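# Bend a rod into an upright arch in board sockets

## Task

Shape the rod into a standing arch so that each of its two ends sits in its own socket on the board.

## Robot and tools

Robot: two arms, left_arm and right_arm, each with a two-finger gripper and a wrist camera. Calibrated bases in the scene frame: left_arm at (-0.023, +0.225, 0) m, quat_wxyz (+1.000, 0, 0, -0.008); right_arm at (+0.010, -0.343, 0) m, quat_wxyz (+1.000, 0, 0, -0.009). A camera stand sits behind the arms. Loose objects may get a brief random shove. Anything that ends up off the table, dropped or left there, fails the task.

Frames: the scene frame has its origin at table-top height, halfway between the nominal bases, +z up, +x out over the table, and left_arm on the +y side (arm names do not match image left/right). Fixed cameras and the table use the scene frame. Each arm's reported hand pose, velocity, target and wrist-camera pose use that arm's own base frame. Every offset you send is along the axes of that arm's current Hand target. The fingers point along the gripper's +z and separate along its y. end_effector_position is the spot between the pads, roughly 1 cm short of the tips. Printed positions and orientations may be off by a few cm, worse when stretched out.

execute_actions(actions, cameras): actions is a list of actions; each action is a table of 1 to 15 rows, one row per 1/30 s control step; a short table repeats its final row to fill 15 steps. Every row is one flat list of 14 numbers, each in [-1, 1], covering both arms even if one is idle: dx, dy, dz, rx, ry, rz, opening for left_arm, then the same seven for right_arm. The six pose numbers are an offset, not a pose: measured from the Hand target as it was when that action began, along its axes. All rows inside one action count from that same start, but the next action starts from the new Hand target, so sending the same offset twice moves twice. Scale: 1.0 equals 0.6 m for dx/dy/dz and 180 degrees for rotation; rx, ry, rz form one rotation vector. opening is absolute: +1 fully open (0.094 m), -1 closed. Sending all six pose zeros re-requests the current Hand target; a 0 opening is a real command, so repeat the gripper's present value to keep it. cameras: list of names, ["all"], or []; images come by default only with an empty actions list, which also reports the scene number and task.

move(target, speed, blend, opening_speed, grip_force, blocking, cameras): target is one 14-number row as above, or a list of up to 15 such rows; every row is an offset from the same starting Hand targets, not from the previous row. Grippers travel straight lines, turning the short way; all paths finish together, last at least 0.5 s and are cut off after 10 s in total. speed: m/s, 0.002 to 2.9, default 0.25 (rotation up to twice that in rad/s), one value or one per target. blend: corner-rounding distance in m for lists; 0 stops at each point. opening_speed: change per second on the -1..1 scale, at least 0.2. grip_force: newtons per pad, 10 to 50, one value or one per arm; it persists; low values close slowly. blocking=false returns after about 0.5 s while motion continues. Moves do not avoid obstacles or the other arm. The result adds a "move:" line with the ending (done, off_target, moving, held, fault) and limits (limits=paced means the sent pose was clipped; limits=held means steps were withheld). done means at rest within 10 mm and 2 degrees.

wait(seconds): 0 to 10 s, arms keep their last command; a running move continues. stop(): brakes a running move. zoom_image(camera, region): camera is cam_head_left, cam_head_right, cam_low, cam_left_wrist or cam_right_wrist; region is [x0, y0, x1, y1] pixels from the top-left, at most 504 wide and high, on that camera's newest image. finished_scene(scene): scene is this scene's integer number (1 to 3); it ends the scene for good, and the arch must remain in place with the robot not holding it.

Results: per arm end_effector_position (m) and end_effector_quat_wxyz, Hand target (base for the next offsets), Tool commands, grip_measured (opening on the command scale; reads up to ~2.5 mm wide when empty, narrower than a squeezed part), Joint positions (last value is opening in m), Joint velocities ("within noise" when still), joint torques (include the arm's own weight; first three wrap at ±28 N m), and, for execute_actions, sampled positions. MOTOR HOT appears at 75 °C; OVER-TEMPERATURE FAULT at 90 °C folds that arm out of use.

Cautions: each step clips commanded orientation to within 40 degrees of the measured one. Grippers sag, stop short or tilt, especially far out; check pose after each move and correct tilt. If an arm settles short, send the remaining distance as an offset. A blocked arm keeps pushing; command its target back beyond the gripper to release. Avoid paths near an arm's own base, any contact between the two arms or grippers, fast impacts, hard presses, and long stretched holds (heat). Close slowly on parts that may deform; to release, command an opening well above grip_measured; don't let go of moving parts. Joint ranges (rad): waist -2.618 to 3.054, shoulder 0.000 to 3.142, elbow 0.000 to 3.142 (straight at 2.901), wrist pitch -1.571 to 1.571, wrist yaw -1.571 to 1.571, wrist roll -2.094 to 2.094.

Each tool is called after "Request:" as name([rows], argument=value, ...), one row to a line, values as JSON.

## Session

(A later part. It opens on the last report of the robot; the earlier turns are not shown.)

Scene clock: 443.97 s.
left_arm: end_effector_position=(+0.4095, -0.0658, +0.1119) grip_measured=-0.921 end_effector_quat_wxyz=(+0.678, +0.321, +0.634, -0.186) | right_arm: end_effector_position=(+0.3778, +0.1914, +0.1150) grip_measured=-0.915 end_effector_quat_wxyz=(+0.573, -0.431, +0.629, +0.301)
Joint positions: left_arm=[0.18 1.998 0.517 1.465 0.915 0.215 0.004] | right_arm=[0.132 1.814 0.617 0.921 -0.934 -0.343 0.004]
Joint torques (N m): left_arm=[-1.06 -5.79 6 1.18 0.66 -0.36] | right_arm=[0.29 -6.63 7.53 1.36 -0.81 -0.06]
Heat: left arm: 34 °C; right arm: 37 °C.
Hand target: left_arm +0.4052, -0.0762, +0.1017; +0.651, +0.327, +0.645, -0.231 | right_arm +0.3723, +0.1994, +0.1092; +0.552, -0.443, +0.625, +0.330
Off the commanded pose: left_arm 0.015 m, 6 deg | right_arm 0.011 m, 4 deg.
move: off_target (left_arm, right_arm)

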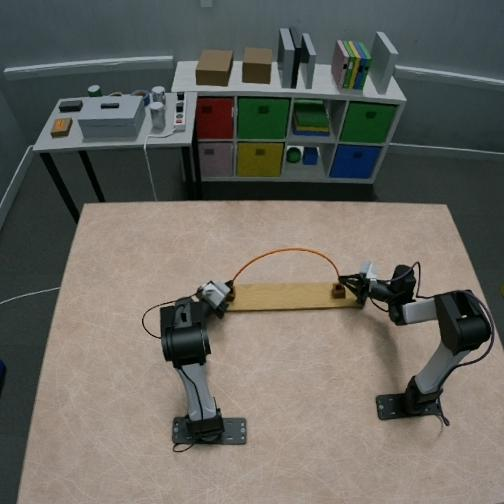

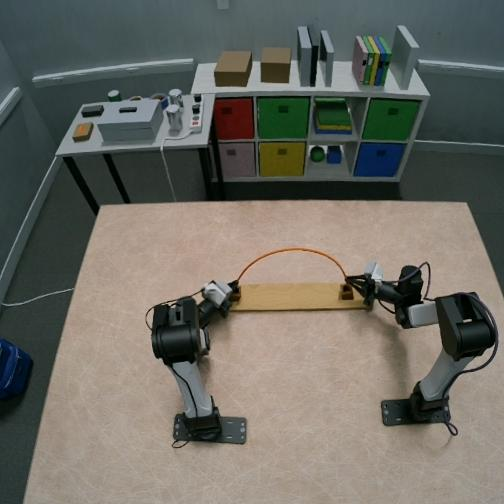

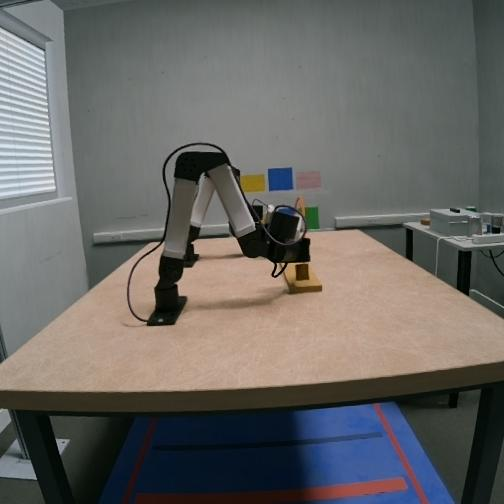

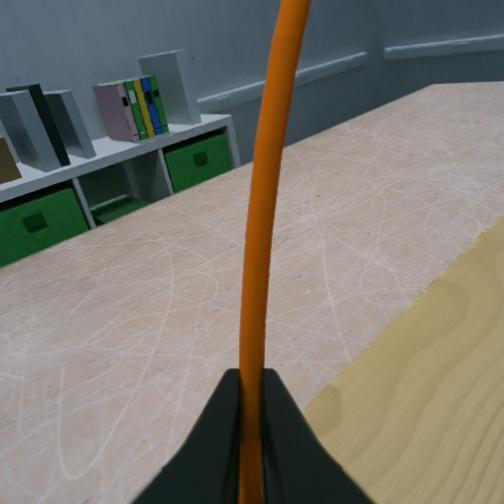

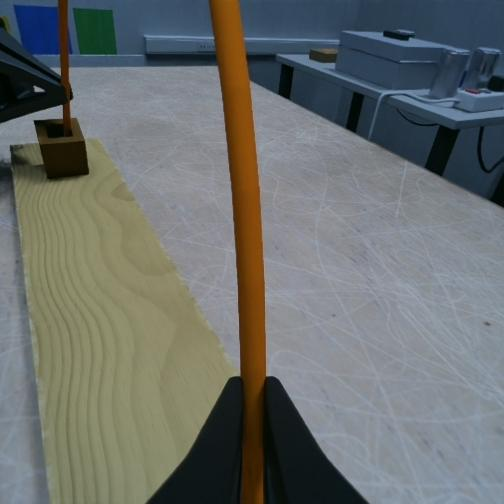

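Request:
move(target=[0, 0, 0, 0, 0, 0, -0.75, 0, 0, 0, 0, 0, 0, -0.75], opening_speed=0.25, speed=0.05, cameras=["all"])

Request:
zoom_image(camera="cam_right_wrist", region=[0, 60, 140, 200])

Request:
zoom_image(camera="cam_low", region=[240, 180, 340, 300])

Request:
zoom_image(camera="cam_head_right", region=[325, 270, 375, 320])

Scene clock: 451.53 s.
left_arm: end_effector_position=(+0.4056, -0.0693, +0.1079) grip_measured=-0.753 end_effector_quat_wxyz=(+0.668, +0.322, +0.639, -0.206) | right_arm: end_effector_position=(+0.3715, +0.1946, +0.1155) grip_measured=-0.752 end_effector_quat_wxyz=(+0.566, -0.436, +0.623, +0.319)
Joint positions: left_arm=[0.181 1.998 0.517 1.442 0.947 0.2 0.012] | right_arm=[0.132 1.814 0.617 0.914 -0.974 -0.333 0.012]
Joint torques (N m): left_arm=[-1.21 -5.93 6.24 1.33 0.39 -0.22] | right_arm=[0.32 -6.61 7.64 1.35 -0.36 -0.09]
Heat: left arm: 34 °C; right arm: 36 °C.
Hand target: left_arm +0.4052, -0.0761, +0.1017; +0.651, +0.327, +0.645, -0.231 | right_arm +0.3723, +0.1994, +0.1092; +0.552, -0.443, +0.625, +0.330
Off the commanded pose: left_arm 0.009 m, 3 deg | right_arm 0.008 m, 2 deg.
move: off_target (left_arm)

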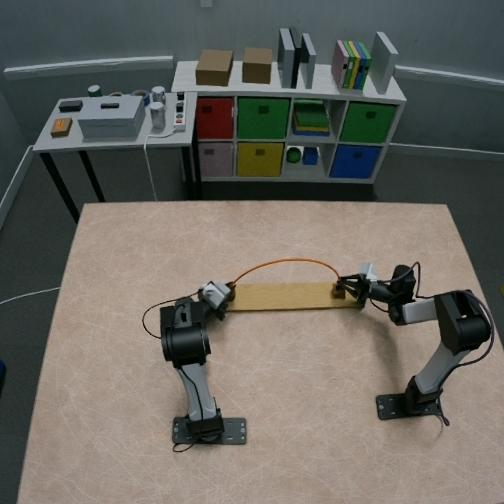

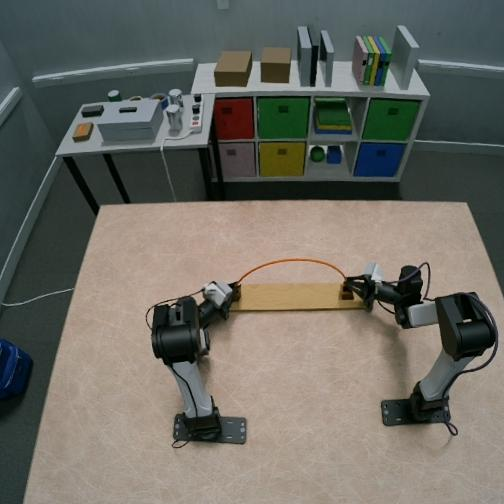

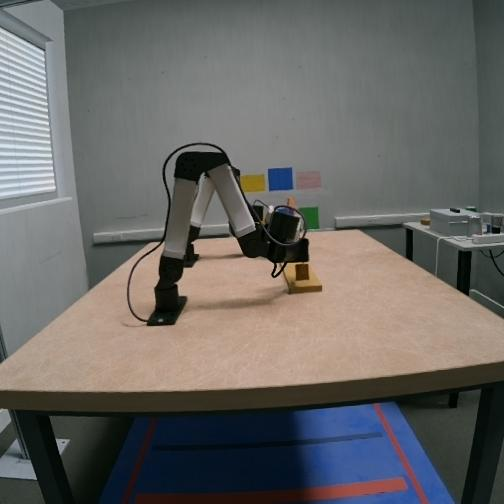

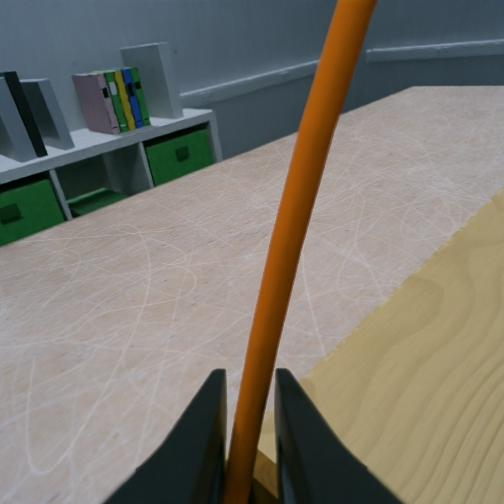

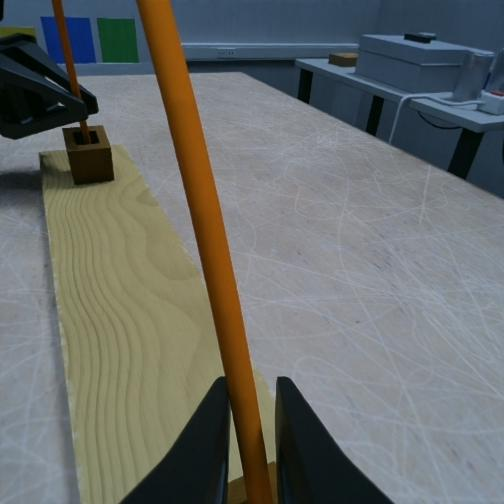

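Scaled by 3.600.

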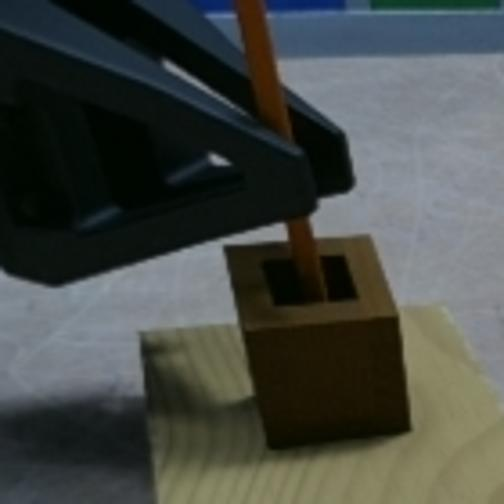

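Scaled by 4.200.

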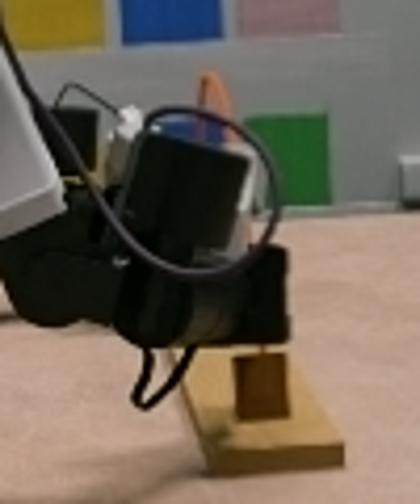

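Scaled by 10.080.

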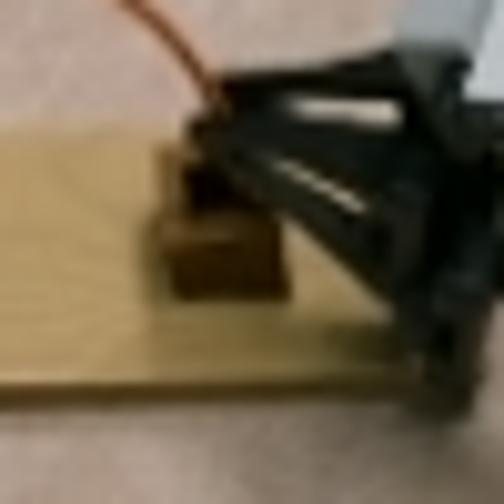

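Request:
move(target=[0, 0, 0, 0, 0, 0, -1, 0, 0, 0, 0, 0, 0, -1], opening_speed=0.4, speed=0.05, cameras=["all"])

Request:
zoom_image(camera="cam_right_wrist", region=[0, 60, 140, 200])

Request:
zoom_image(camera="cam_low", region=[240, 180, 340, 300])

Request:
zoom_image(camera="cam_head_right", region=[325, 270, 375, 320])

Scene clock: 487.07 s.
left_arm: end_effector_position=(+0.4056, -0.0693, +0.1077) grip_measured=-0.904 end_effector_quat_wxyz=(+0.668, +0.324, +0.638, -0.204) | right_arm: end_effector_position=(+0.3714, +0.1949, +0.1156) grip_measured=-0.902 end_effector_quat_wxyz=(+0.565, -0.438, +0.622, +0.319)
Joint positions: left_arm=[0.181 1.998 0.517 1.44 0.947 0.209 0.004] | right_arm=[0.132 1.814 0.619 0.91 -0.977 -0.338 0.005]
Joint torques (N m): left_arm=[-1.2 -5.87 6.28 1.33 0.38 -0.22] | right_arm=[0.34 -6.64 7.47 1.37 -0.33 -0.09]
Heat: left arm: 35 °C; right arm: 36 °C.
Hand target: left_arm +0.4052, -0.0761, +0.1017; +0.651, +0.327, +0.645, -0.231 | right_arm +0.3723, +0.1994, +0.1092; +0.552, -0.443, +0.625, +0.330
Off the commanded pose: left_arm 0.009 m, 4 deg | right_arm 0.008 m, 2 deg.
move: off_target (left_arm)

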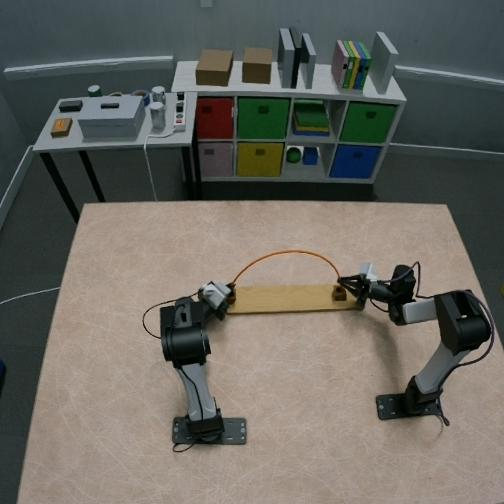

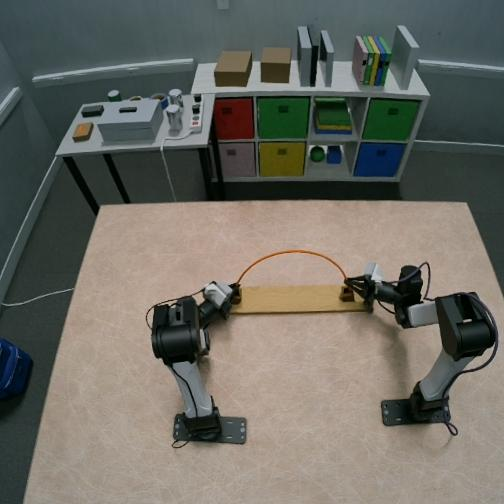

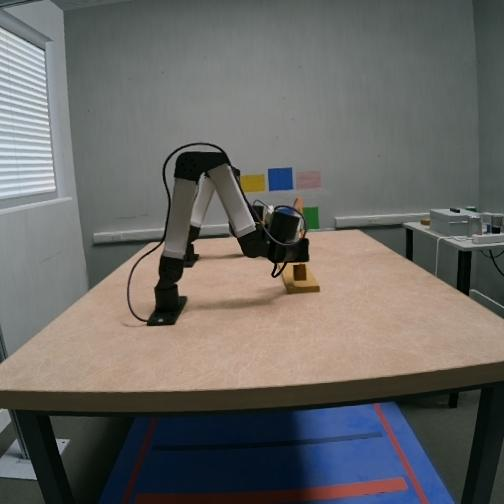

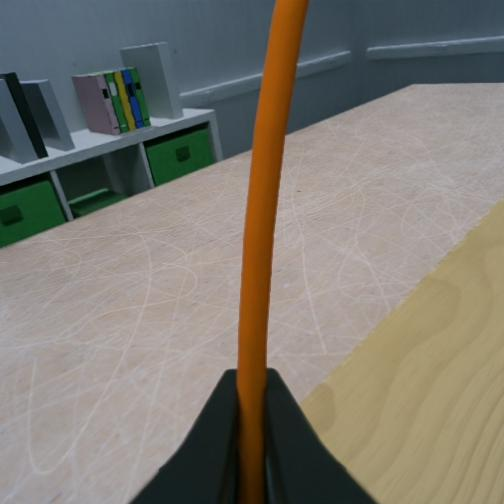

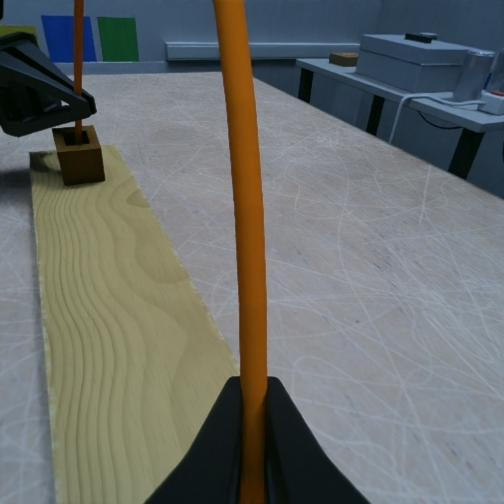

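Scaled by 3.600.

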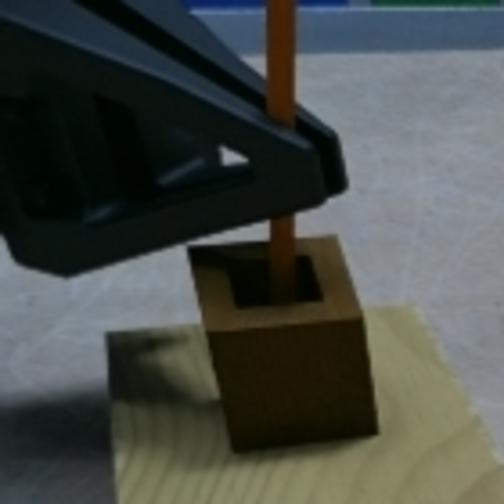

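Scaled by 4.200.

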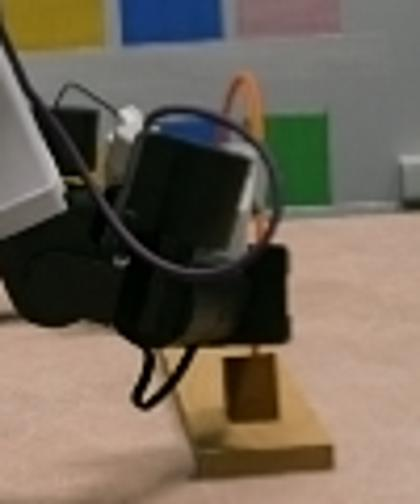

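Scaled by 10.080.

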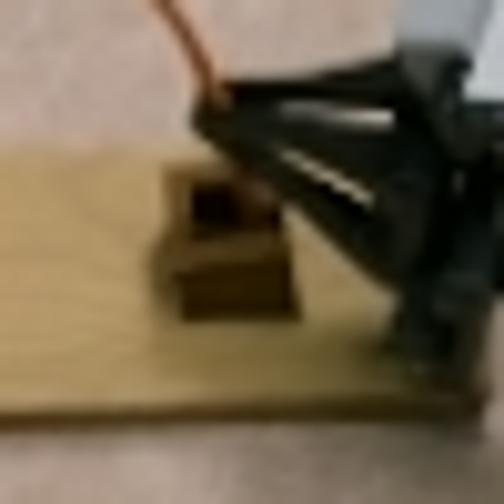

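Request:
move(target=[0.0003, 0.0036, 0.0034, 0, 0, 0.0333, -1, -0.0002, -0.0046, 0.0020, 0, 0, -0.0167, -1], speed=0.05, cameras=["all"])

Request:
zoom_image(camera="cam_right_wrist", region=[0, 60, 140, 200])

Request:
zoom_image(camera="cam_low", region=[240, 180, 340, 300])

Request:
zoom_image(camera="cam_head_right", region=[325, 270, 375, 320])

Scene clock: 506.43 s.
left_arm: end_effector_position=(+0.4066, -0.0699, +0.1079) grip_measured=-0.904 end_effector_quat_wxyz=(+0.672, +0.343, +0.628, -0.189) | right_arm: end_effector_position=(+0.3740, +0.1954, +0.1154) grip_measured=-0.902 end_effector_quat_wxyz=(+0.571, -0.450, +0.613, +0.309)
Joint positions: left_arm=[0.181 1.998 0.525 1.429 0.955 0.262 0.004] | right_arm=[0.132 1.824 0.631 0.908 -0.978 -0.376 0.005]
Joint torques (N m): left_arm=[-1.35 -5.39 6.76 1.4 0.31 0.24] | right_arm=[0.2 -6.89 7.58 1.35 -0.32 -0.18]
Heat: left arm: 35 °C; right arm: 36 °C.
Hand target: left_arm +0.4082, -0.0761, +0.1017; +0.663, +0.360, +0.627, -0.196 | right_arm +0.3753, +0.1994, +0.1093; +0.560, -0.459, +0.613, +0.315
Off the commanded pose: left_arm 0.009 m, 2 deg | right_arm 0.007 m, 2 deg.
move: done

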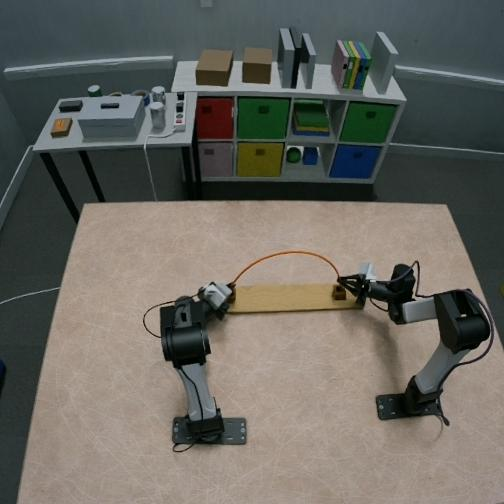

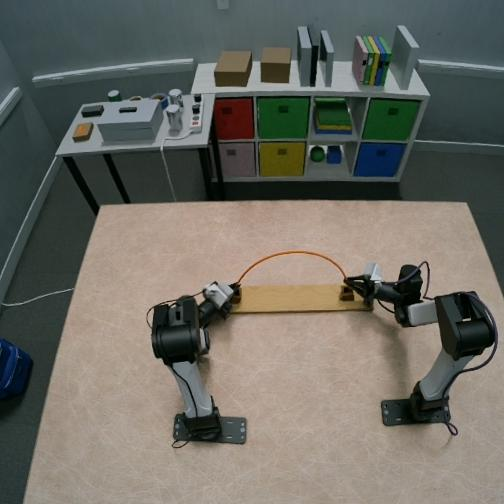

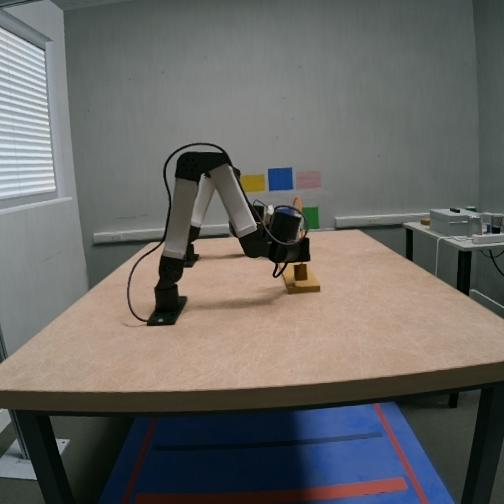

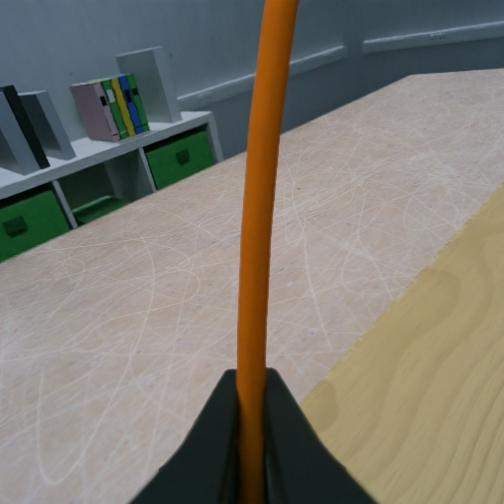

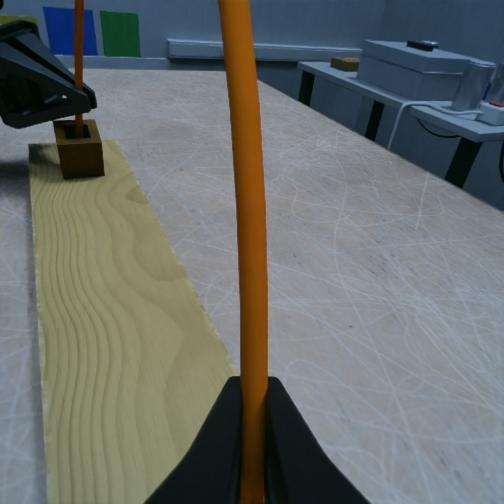

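Scaled by 3.600.

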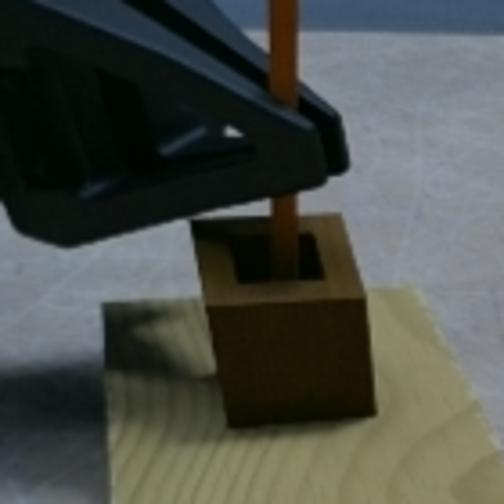

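Scaled by 4.200.

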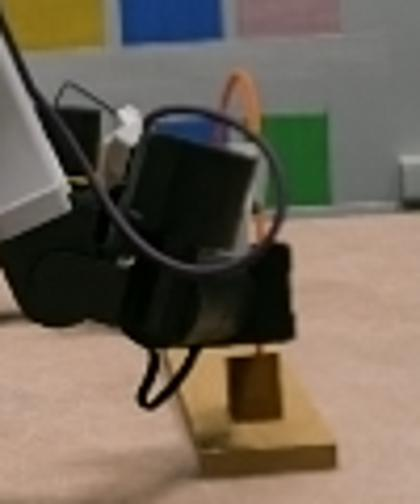

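Scaled by 10.080.

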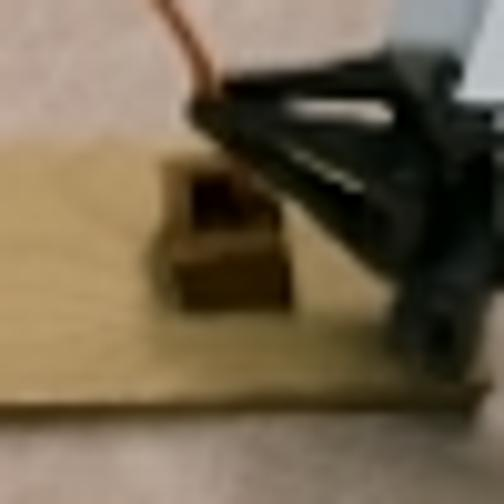

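Request:
move(target=[0.0003, 0.0048, 0.0046, 0, 0, 0.0389, -1, -0.0002, -0.0046, 0.0020, 0, 0, -0.0167, -1], speed=0.05, cameras=["all"])

Request:
zoom_image(camera="cam_right_wrist", region=[0, 60, 140, 200])

Request:
zoom_image(camera="cam_low", region=[240, 180, 340, 300])

Request:
zoom_image(camera="cam_head_right", region=[325, 270, 375, 320])

Scene clock: 516.67 s.
left_arm: end_effector_position=(+0.4091, -0.0704, +0.1069) grip_measured=-0.904 end_effector_quat_wxyz=(+0.679, +0.376, +0.610, -0.159) | right_arm: end_effector_position=(+0.3753, +0.1966, +0.1157) grip_measured=-0.902 end_effector_quat_wxyz=(+0.577, -0.467, +0.600, +0.299)
Joint positions: left_arm=[0.181 2.008 0.54 1.42 0.964 0.362 0.004] | right_arm=[0.132 1.832 0.644 0.901 -0.989 -0.425 0.005]
Joint torques (N m): left_arm=[-1.58 -5.63 6.76 1.41 0.17 0.46] | right_arm=[0.08 -7.02 7.61 1.34 -0.23 -0.22]
Heat: left arm: 35 °C; right arm: 36 °C.
Hand target: left_arm +0.4121, -0.0762, +0.1020; +0.673, +0.398, +0.604, -0.155 | right_arm +0.3783, +0.1995, +0.1096; +0.569, -0.475, +0.601, +0.300
Off the commanded pose: left_arm 0.008 m, 3 deg | right_arm 0.007 m, 1 deg.
move: off_target (left_arm)

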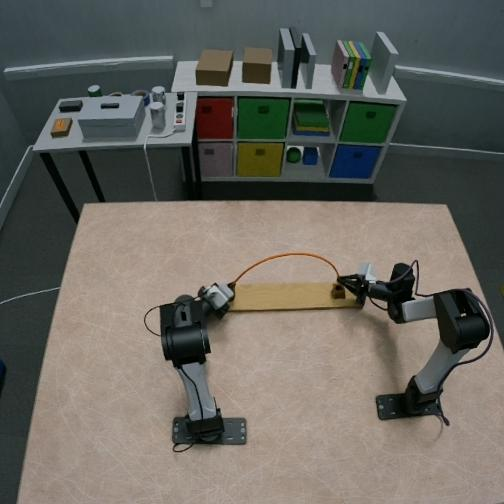

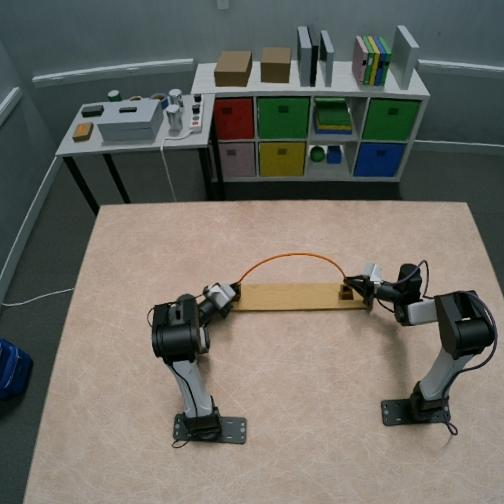

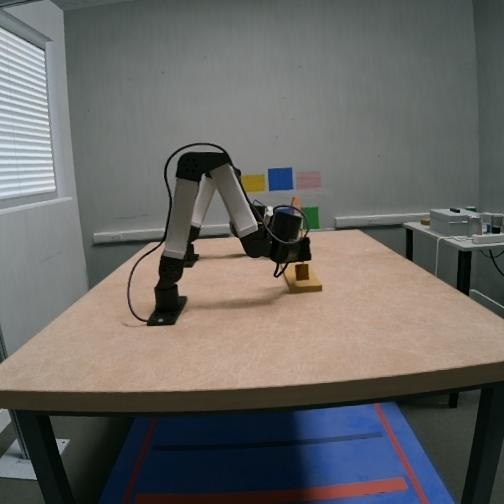

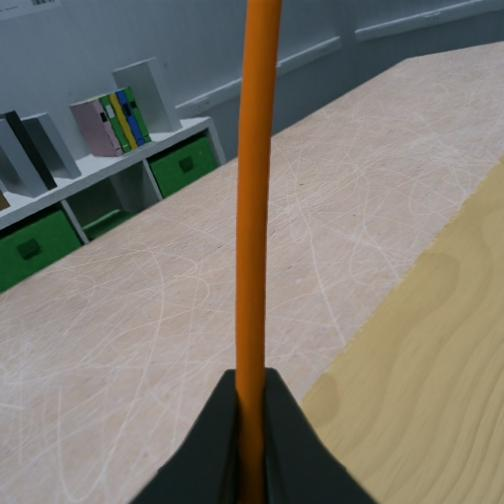

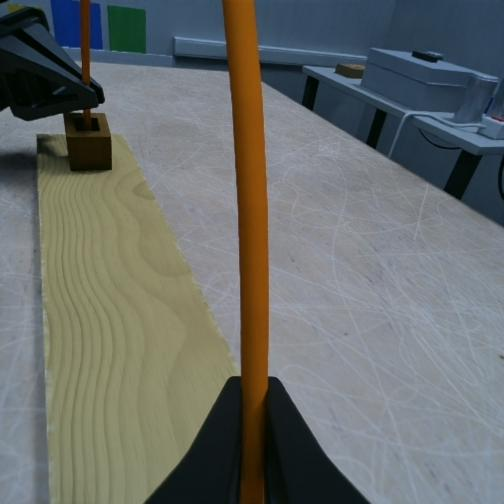

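Scaled by 3.600.

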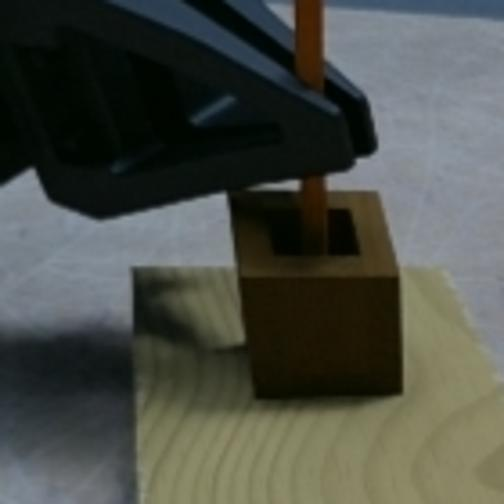

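Scaled by 4.200.

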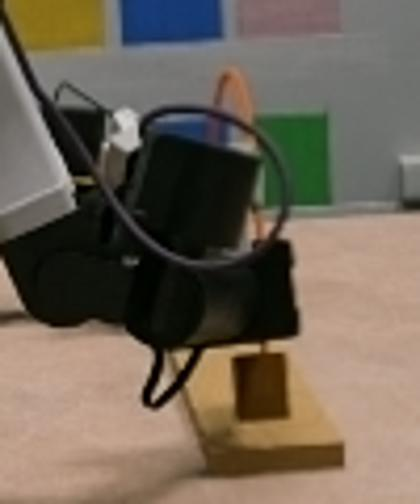

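Scaled by 10.080.

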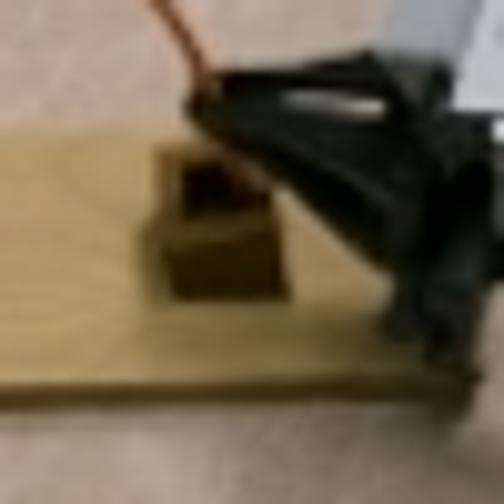

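Request:
move([
  [-0.0101, -0.0110, 0.0142, 0, 0, 0, -1, -0.0087, 0.0053, 0.0142, 0, 0, 0, -1],
  [-0.0057, 0.0028, 0.0280, 0, 0, 0, -1, -0.0067, -0.0130, 0.0221, 0, 0, 0, -1],
], speed=0.06, cameras=["all"])

Request:
zoom_image(camera="cam_right_wrist", region=[0, 60, 140, 200])

Request:
zoom_image(camera="cam_low", region=[240, 180, 340, 300])

Request:
zoom_image(camera="cam_head_right", region=[325, 270, 375, 320])

Scene clock: 540.20 s.
left_arm: end_effector_position=(+0.4237, -0.0723, +0.1081) grip_measured=-0.904 end_effector_quat_wxyz=(+0.680, +0.369, +0.617, -0.147) | right_arm: end_effector_position=(+0.3905, +0.2006, +0.1160) grip_measured=-0.902 end_effector_quat_wxyz=(+0.578, -0.464, +0.605, +0.290)
Joint positions: left_arm=[0.156 2.013 0.581 1.379 0.907 0.368 0.004] | right_arm=[0.145 1.862 0.699 0.878 -0.955 -0.425 0.005]
Joint torques (N m): left_arm=[-3.23 -6.09 7.17 1.51 0.3 0.33] | right_arm=[1.33 -7.72 7.99 1.4 -0.32 -0.1]
Heat: left arm: 34 °C; right arm: 35 °C.
Hand target: left_arm +0.4242, -0.0882, +0.1051; +0.673, +0.398, +0.603, -0.155 | right_arm +0.3903, +0.2095, +0.1126; +0.568, -0.475, +0.601, +0.300
Off the commanded pose: left_arm 0.016 m, 4 deg | right_arm 0.010 m, 2 deg.
move: off_target (left_arm)

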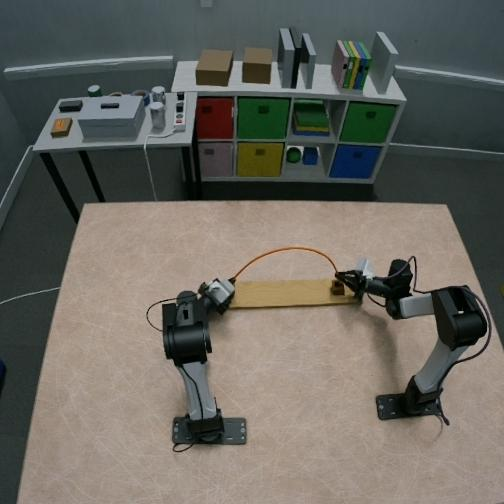

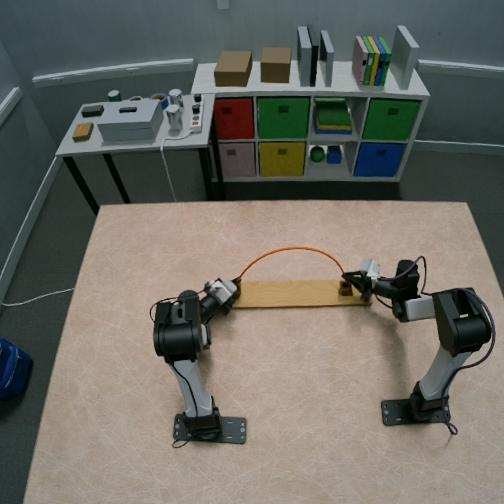

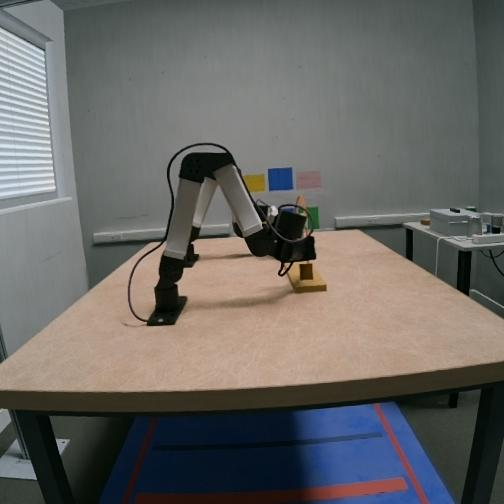

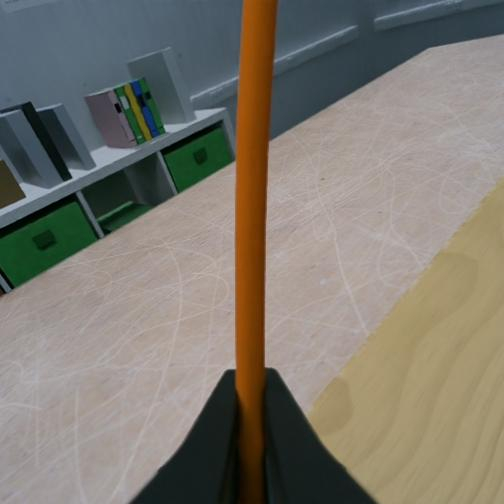

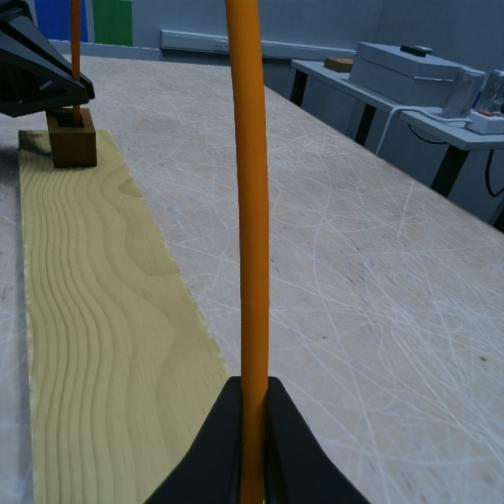

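Scaled by 3.600.

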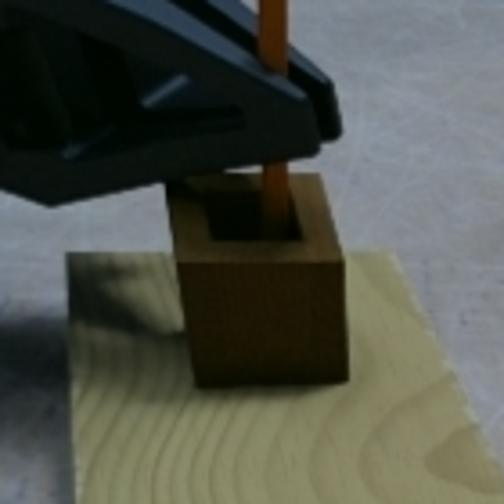

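Scaled by 4.200.

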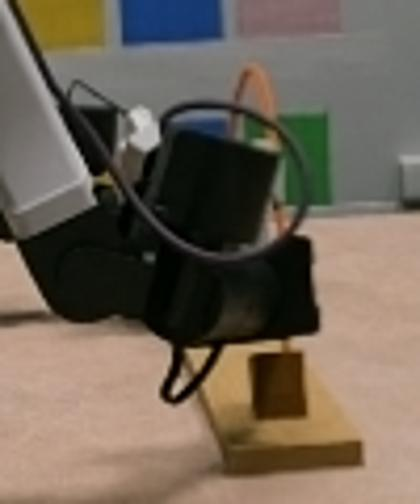

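Scaled by 10.080.

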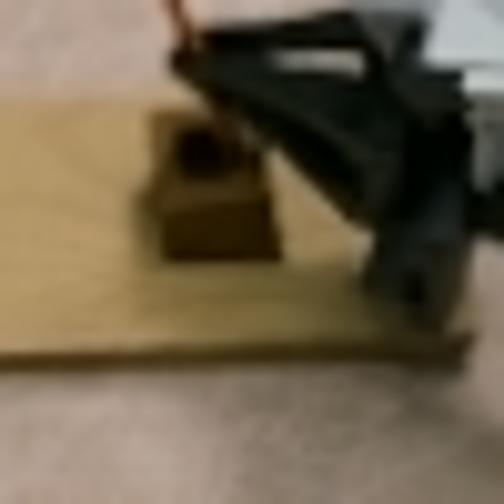

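Request:
move(target=[0.0032, 0.0138, -0.0145, 0, 0, -0.0139, -1, 0.0025, -0.0061, -0.0150, 0, 0, 0, -1], speed=0.05, cameras=["all"])

Request:
zoom_image(camera="cam_right_wrist", region=[0, 60, 140, 200])

Request:
zoom_image(camera="cam_low", region=[240, 180, 340, 300])

Request:
zoom_image(camera="cam_head_right", region=[325, 270, 375, 320])

Scene clock: 557.03 s.
left_arm: end_effector_position=(+0.4244, -0.0711, +0.1082) grip_measured=-0.904 end_effector_quat_wxyz=(+0.677, +0.370, +0.617, -0.153) | right_arm: end_effector_position=(+0.3897, +0.1983, +0.1162) grip_measured=-0.902 end_effector_quat_wxyz=(+0.578, -0.466, +0.603, +0.293)
Joint positions: left_arm=[0.163 2.013 0.591 1.363 0.924 0.365 0.004] | right_arm=[0.136 1.862 0.699 0.875 -0.972 -0.43 0.005]
Joint torques (N m): left_arm=[-0.53 -6.48 7.2 1.47 0.51 -0.06] | right_arm=[-0.68 -8.49 7.64 1.28 -0.47 -0.18]
Heat: left arm: 34 °C; right arm: 36 °C.
Hand target: left_arm +0.4243, -0.0761, +0.1066; +0.670, +0.385, +0.612, -0.170 | right_arm +0.3903, +0.1996, +0.1133; +0.568, -0.475, +0.601, +0.300
Off the commanded pose: left_arm 0.005 m, 3 deg | right_arm 0.003 m, 2 deg.
move: off_target (left_arm)

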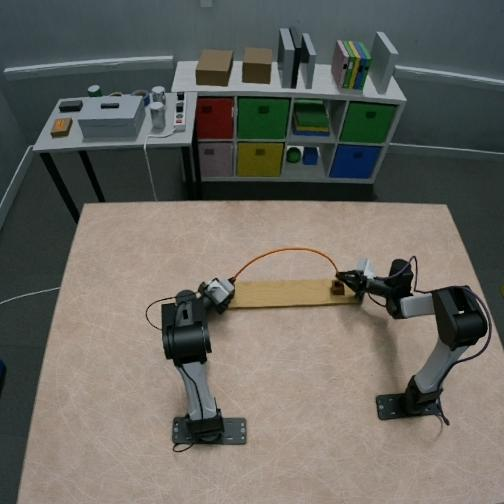

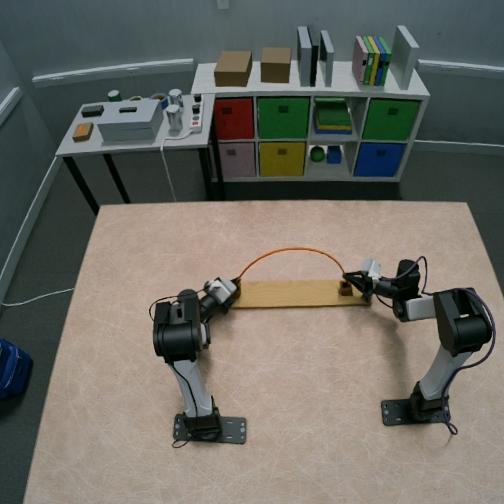

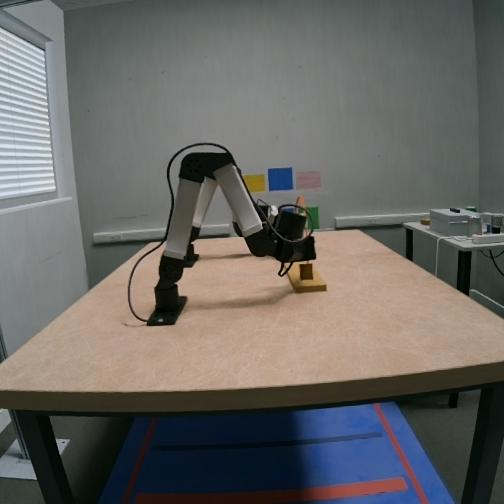

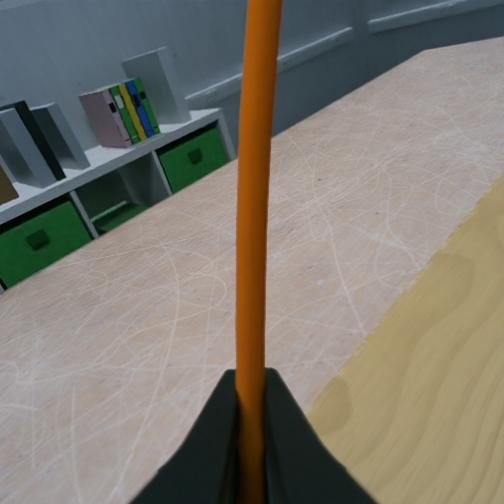

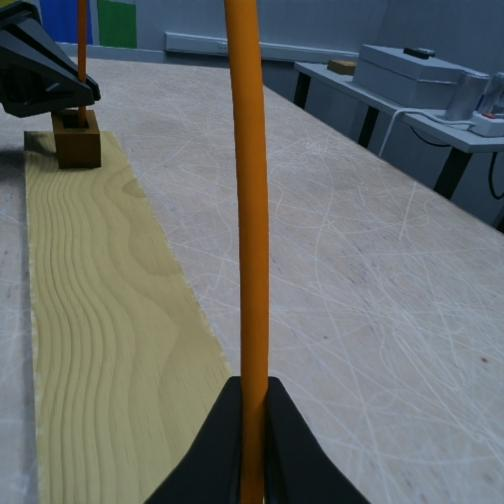

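Scaled by 3.600.

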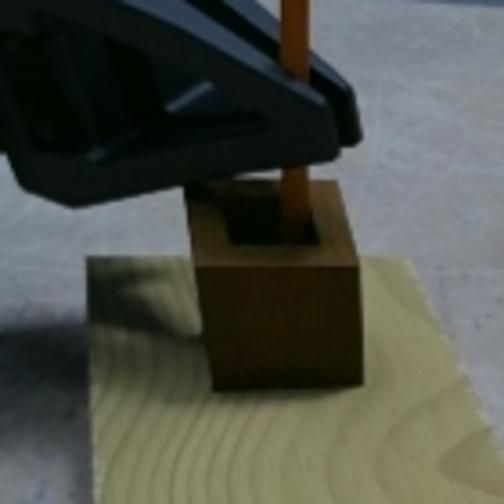

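Scaled by 4.200.

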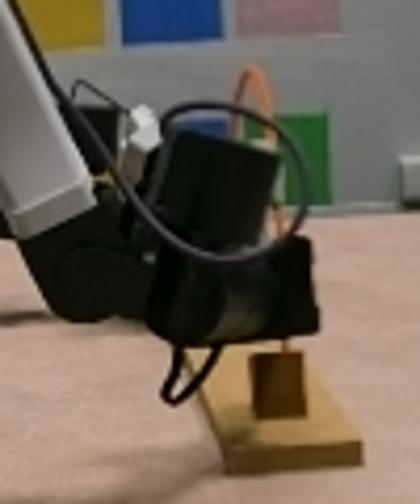

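Scaled by 10.080.

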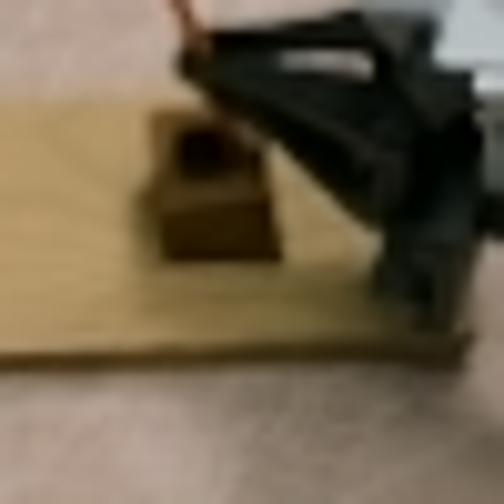

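Request:
move(target=[0, 0, 0, 0, 0, 0, -0.75, 0, 0, 0, 0, 0, 0, -0.75], opening_speed=0.25, speed=0.05, cameras=["all"])

Request:
zoom_image(camera="cam_right_wrist", region=[0, 60, 140, 200])

Request:
zoom_image(camera="cam_low", region=[240, 180, 340, 300])

Request:
zoom_image(camera="cam_head_right", region=[325, 270, 375, 320])

Scene clock: 568.70 s.
left_arm: end_effector_position=(+0.4225, -0.0731, +0.1092) grip_measured=-0.753 end_effector_quat_wxyz=(+0.677, +0.377, +0.612, -0.160) | right_arm: end_effector_position=(+0.3886, +0.1983, +0.1150) grip_measured=-0.752 end_effector_quat_wxyz=(+0.576, -0.468, +0.602, +0.294)
Joint positions: left_arm=[0.164 2.013 0.594 1.363 0.947 0.365 0.012] | right_arm=[0.135 1.862 0.699 0.865 -0.978 -0.438 0.012]
Joint torques (N m): left_arm=[-0.64 -6.48 6.95 1.43 0.3 -0.03] | right_arm=[-0.55 -8.51 7.69 1.33 -0.39 -0.12]
Heat: left arm: 34 °C; right arm: 36 °C.
Hand target: left_arm +0.4243, -0.0761, +0.1065; +0.670, +0.385, +0.612, -0.170 | right_arm +0.3902, +0.1997, +0.1133; +0.568, -0.475, +0.601, +0.300
Off the commanded pose: left_arm 0.004 m, 2 deg | right_arm 0.003 m, 1 deg.
move: done

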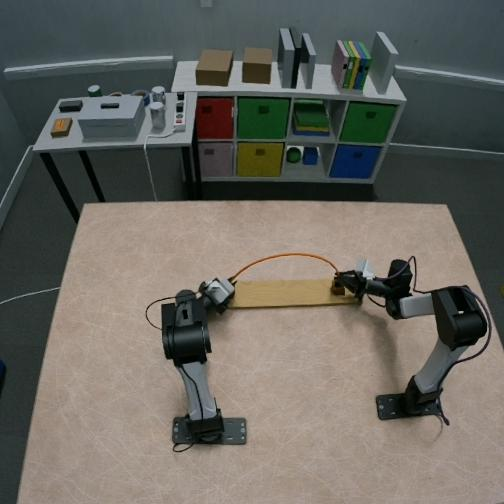

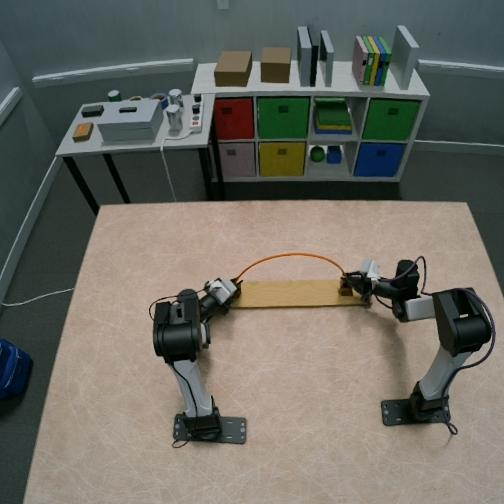

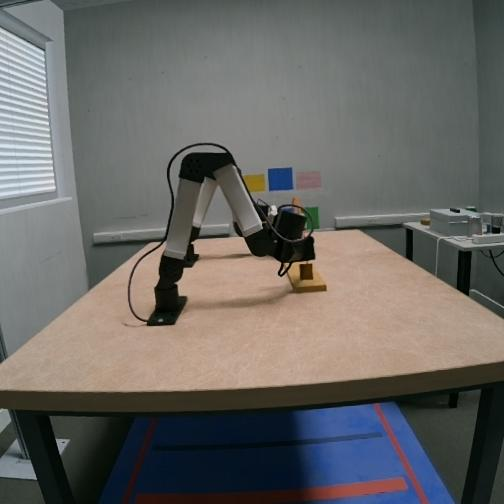

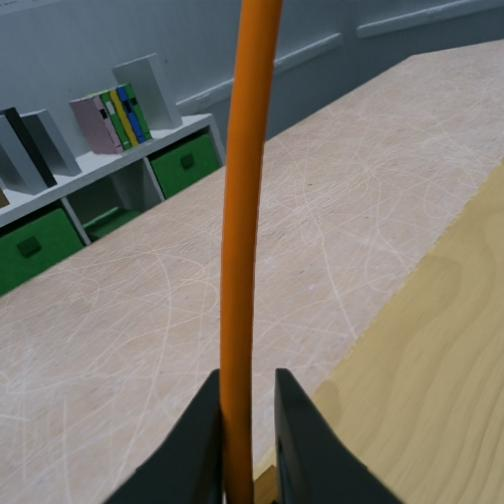

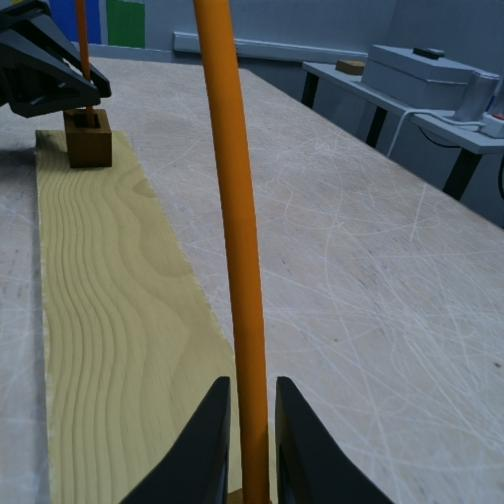

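Scaled by 3.600.

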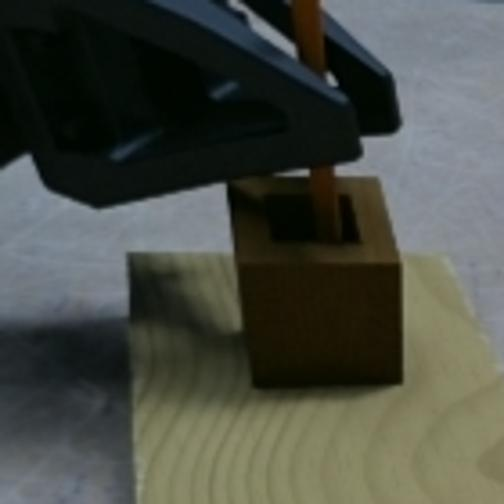

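Scaled by 4.200.

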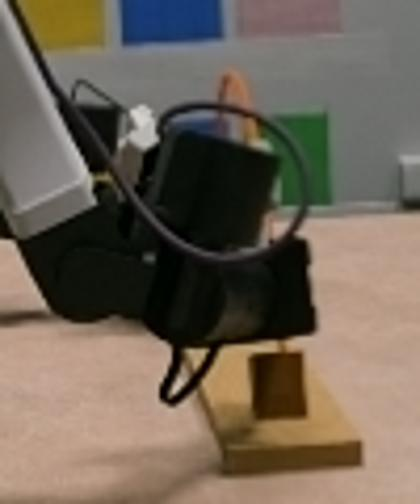

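Scaled by 10.080.

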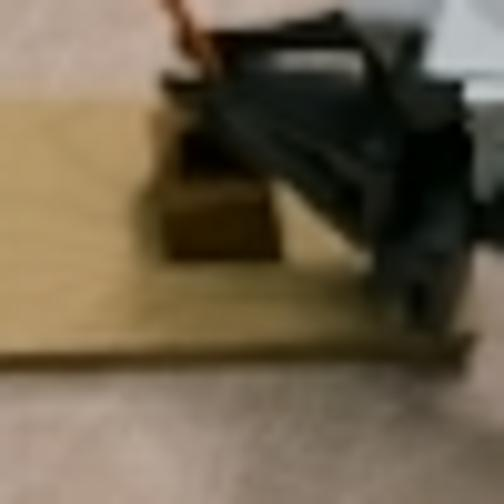

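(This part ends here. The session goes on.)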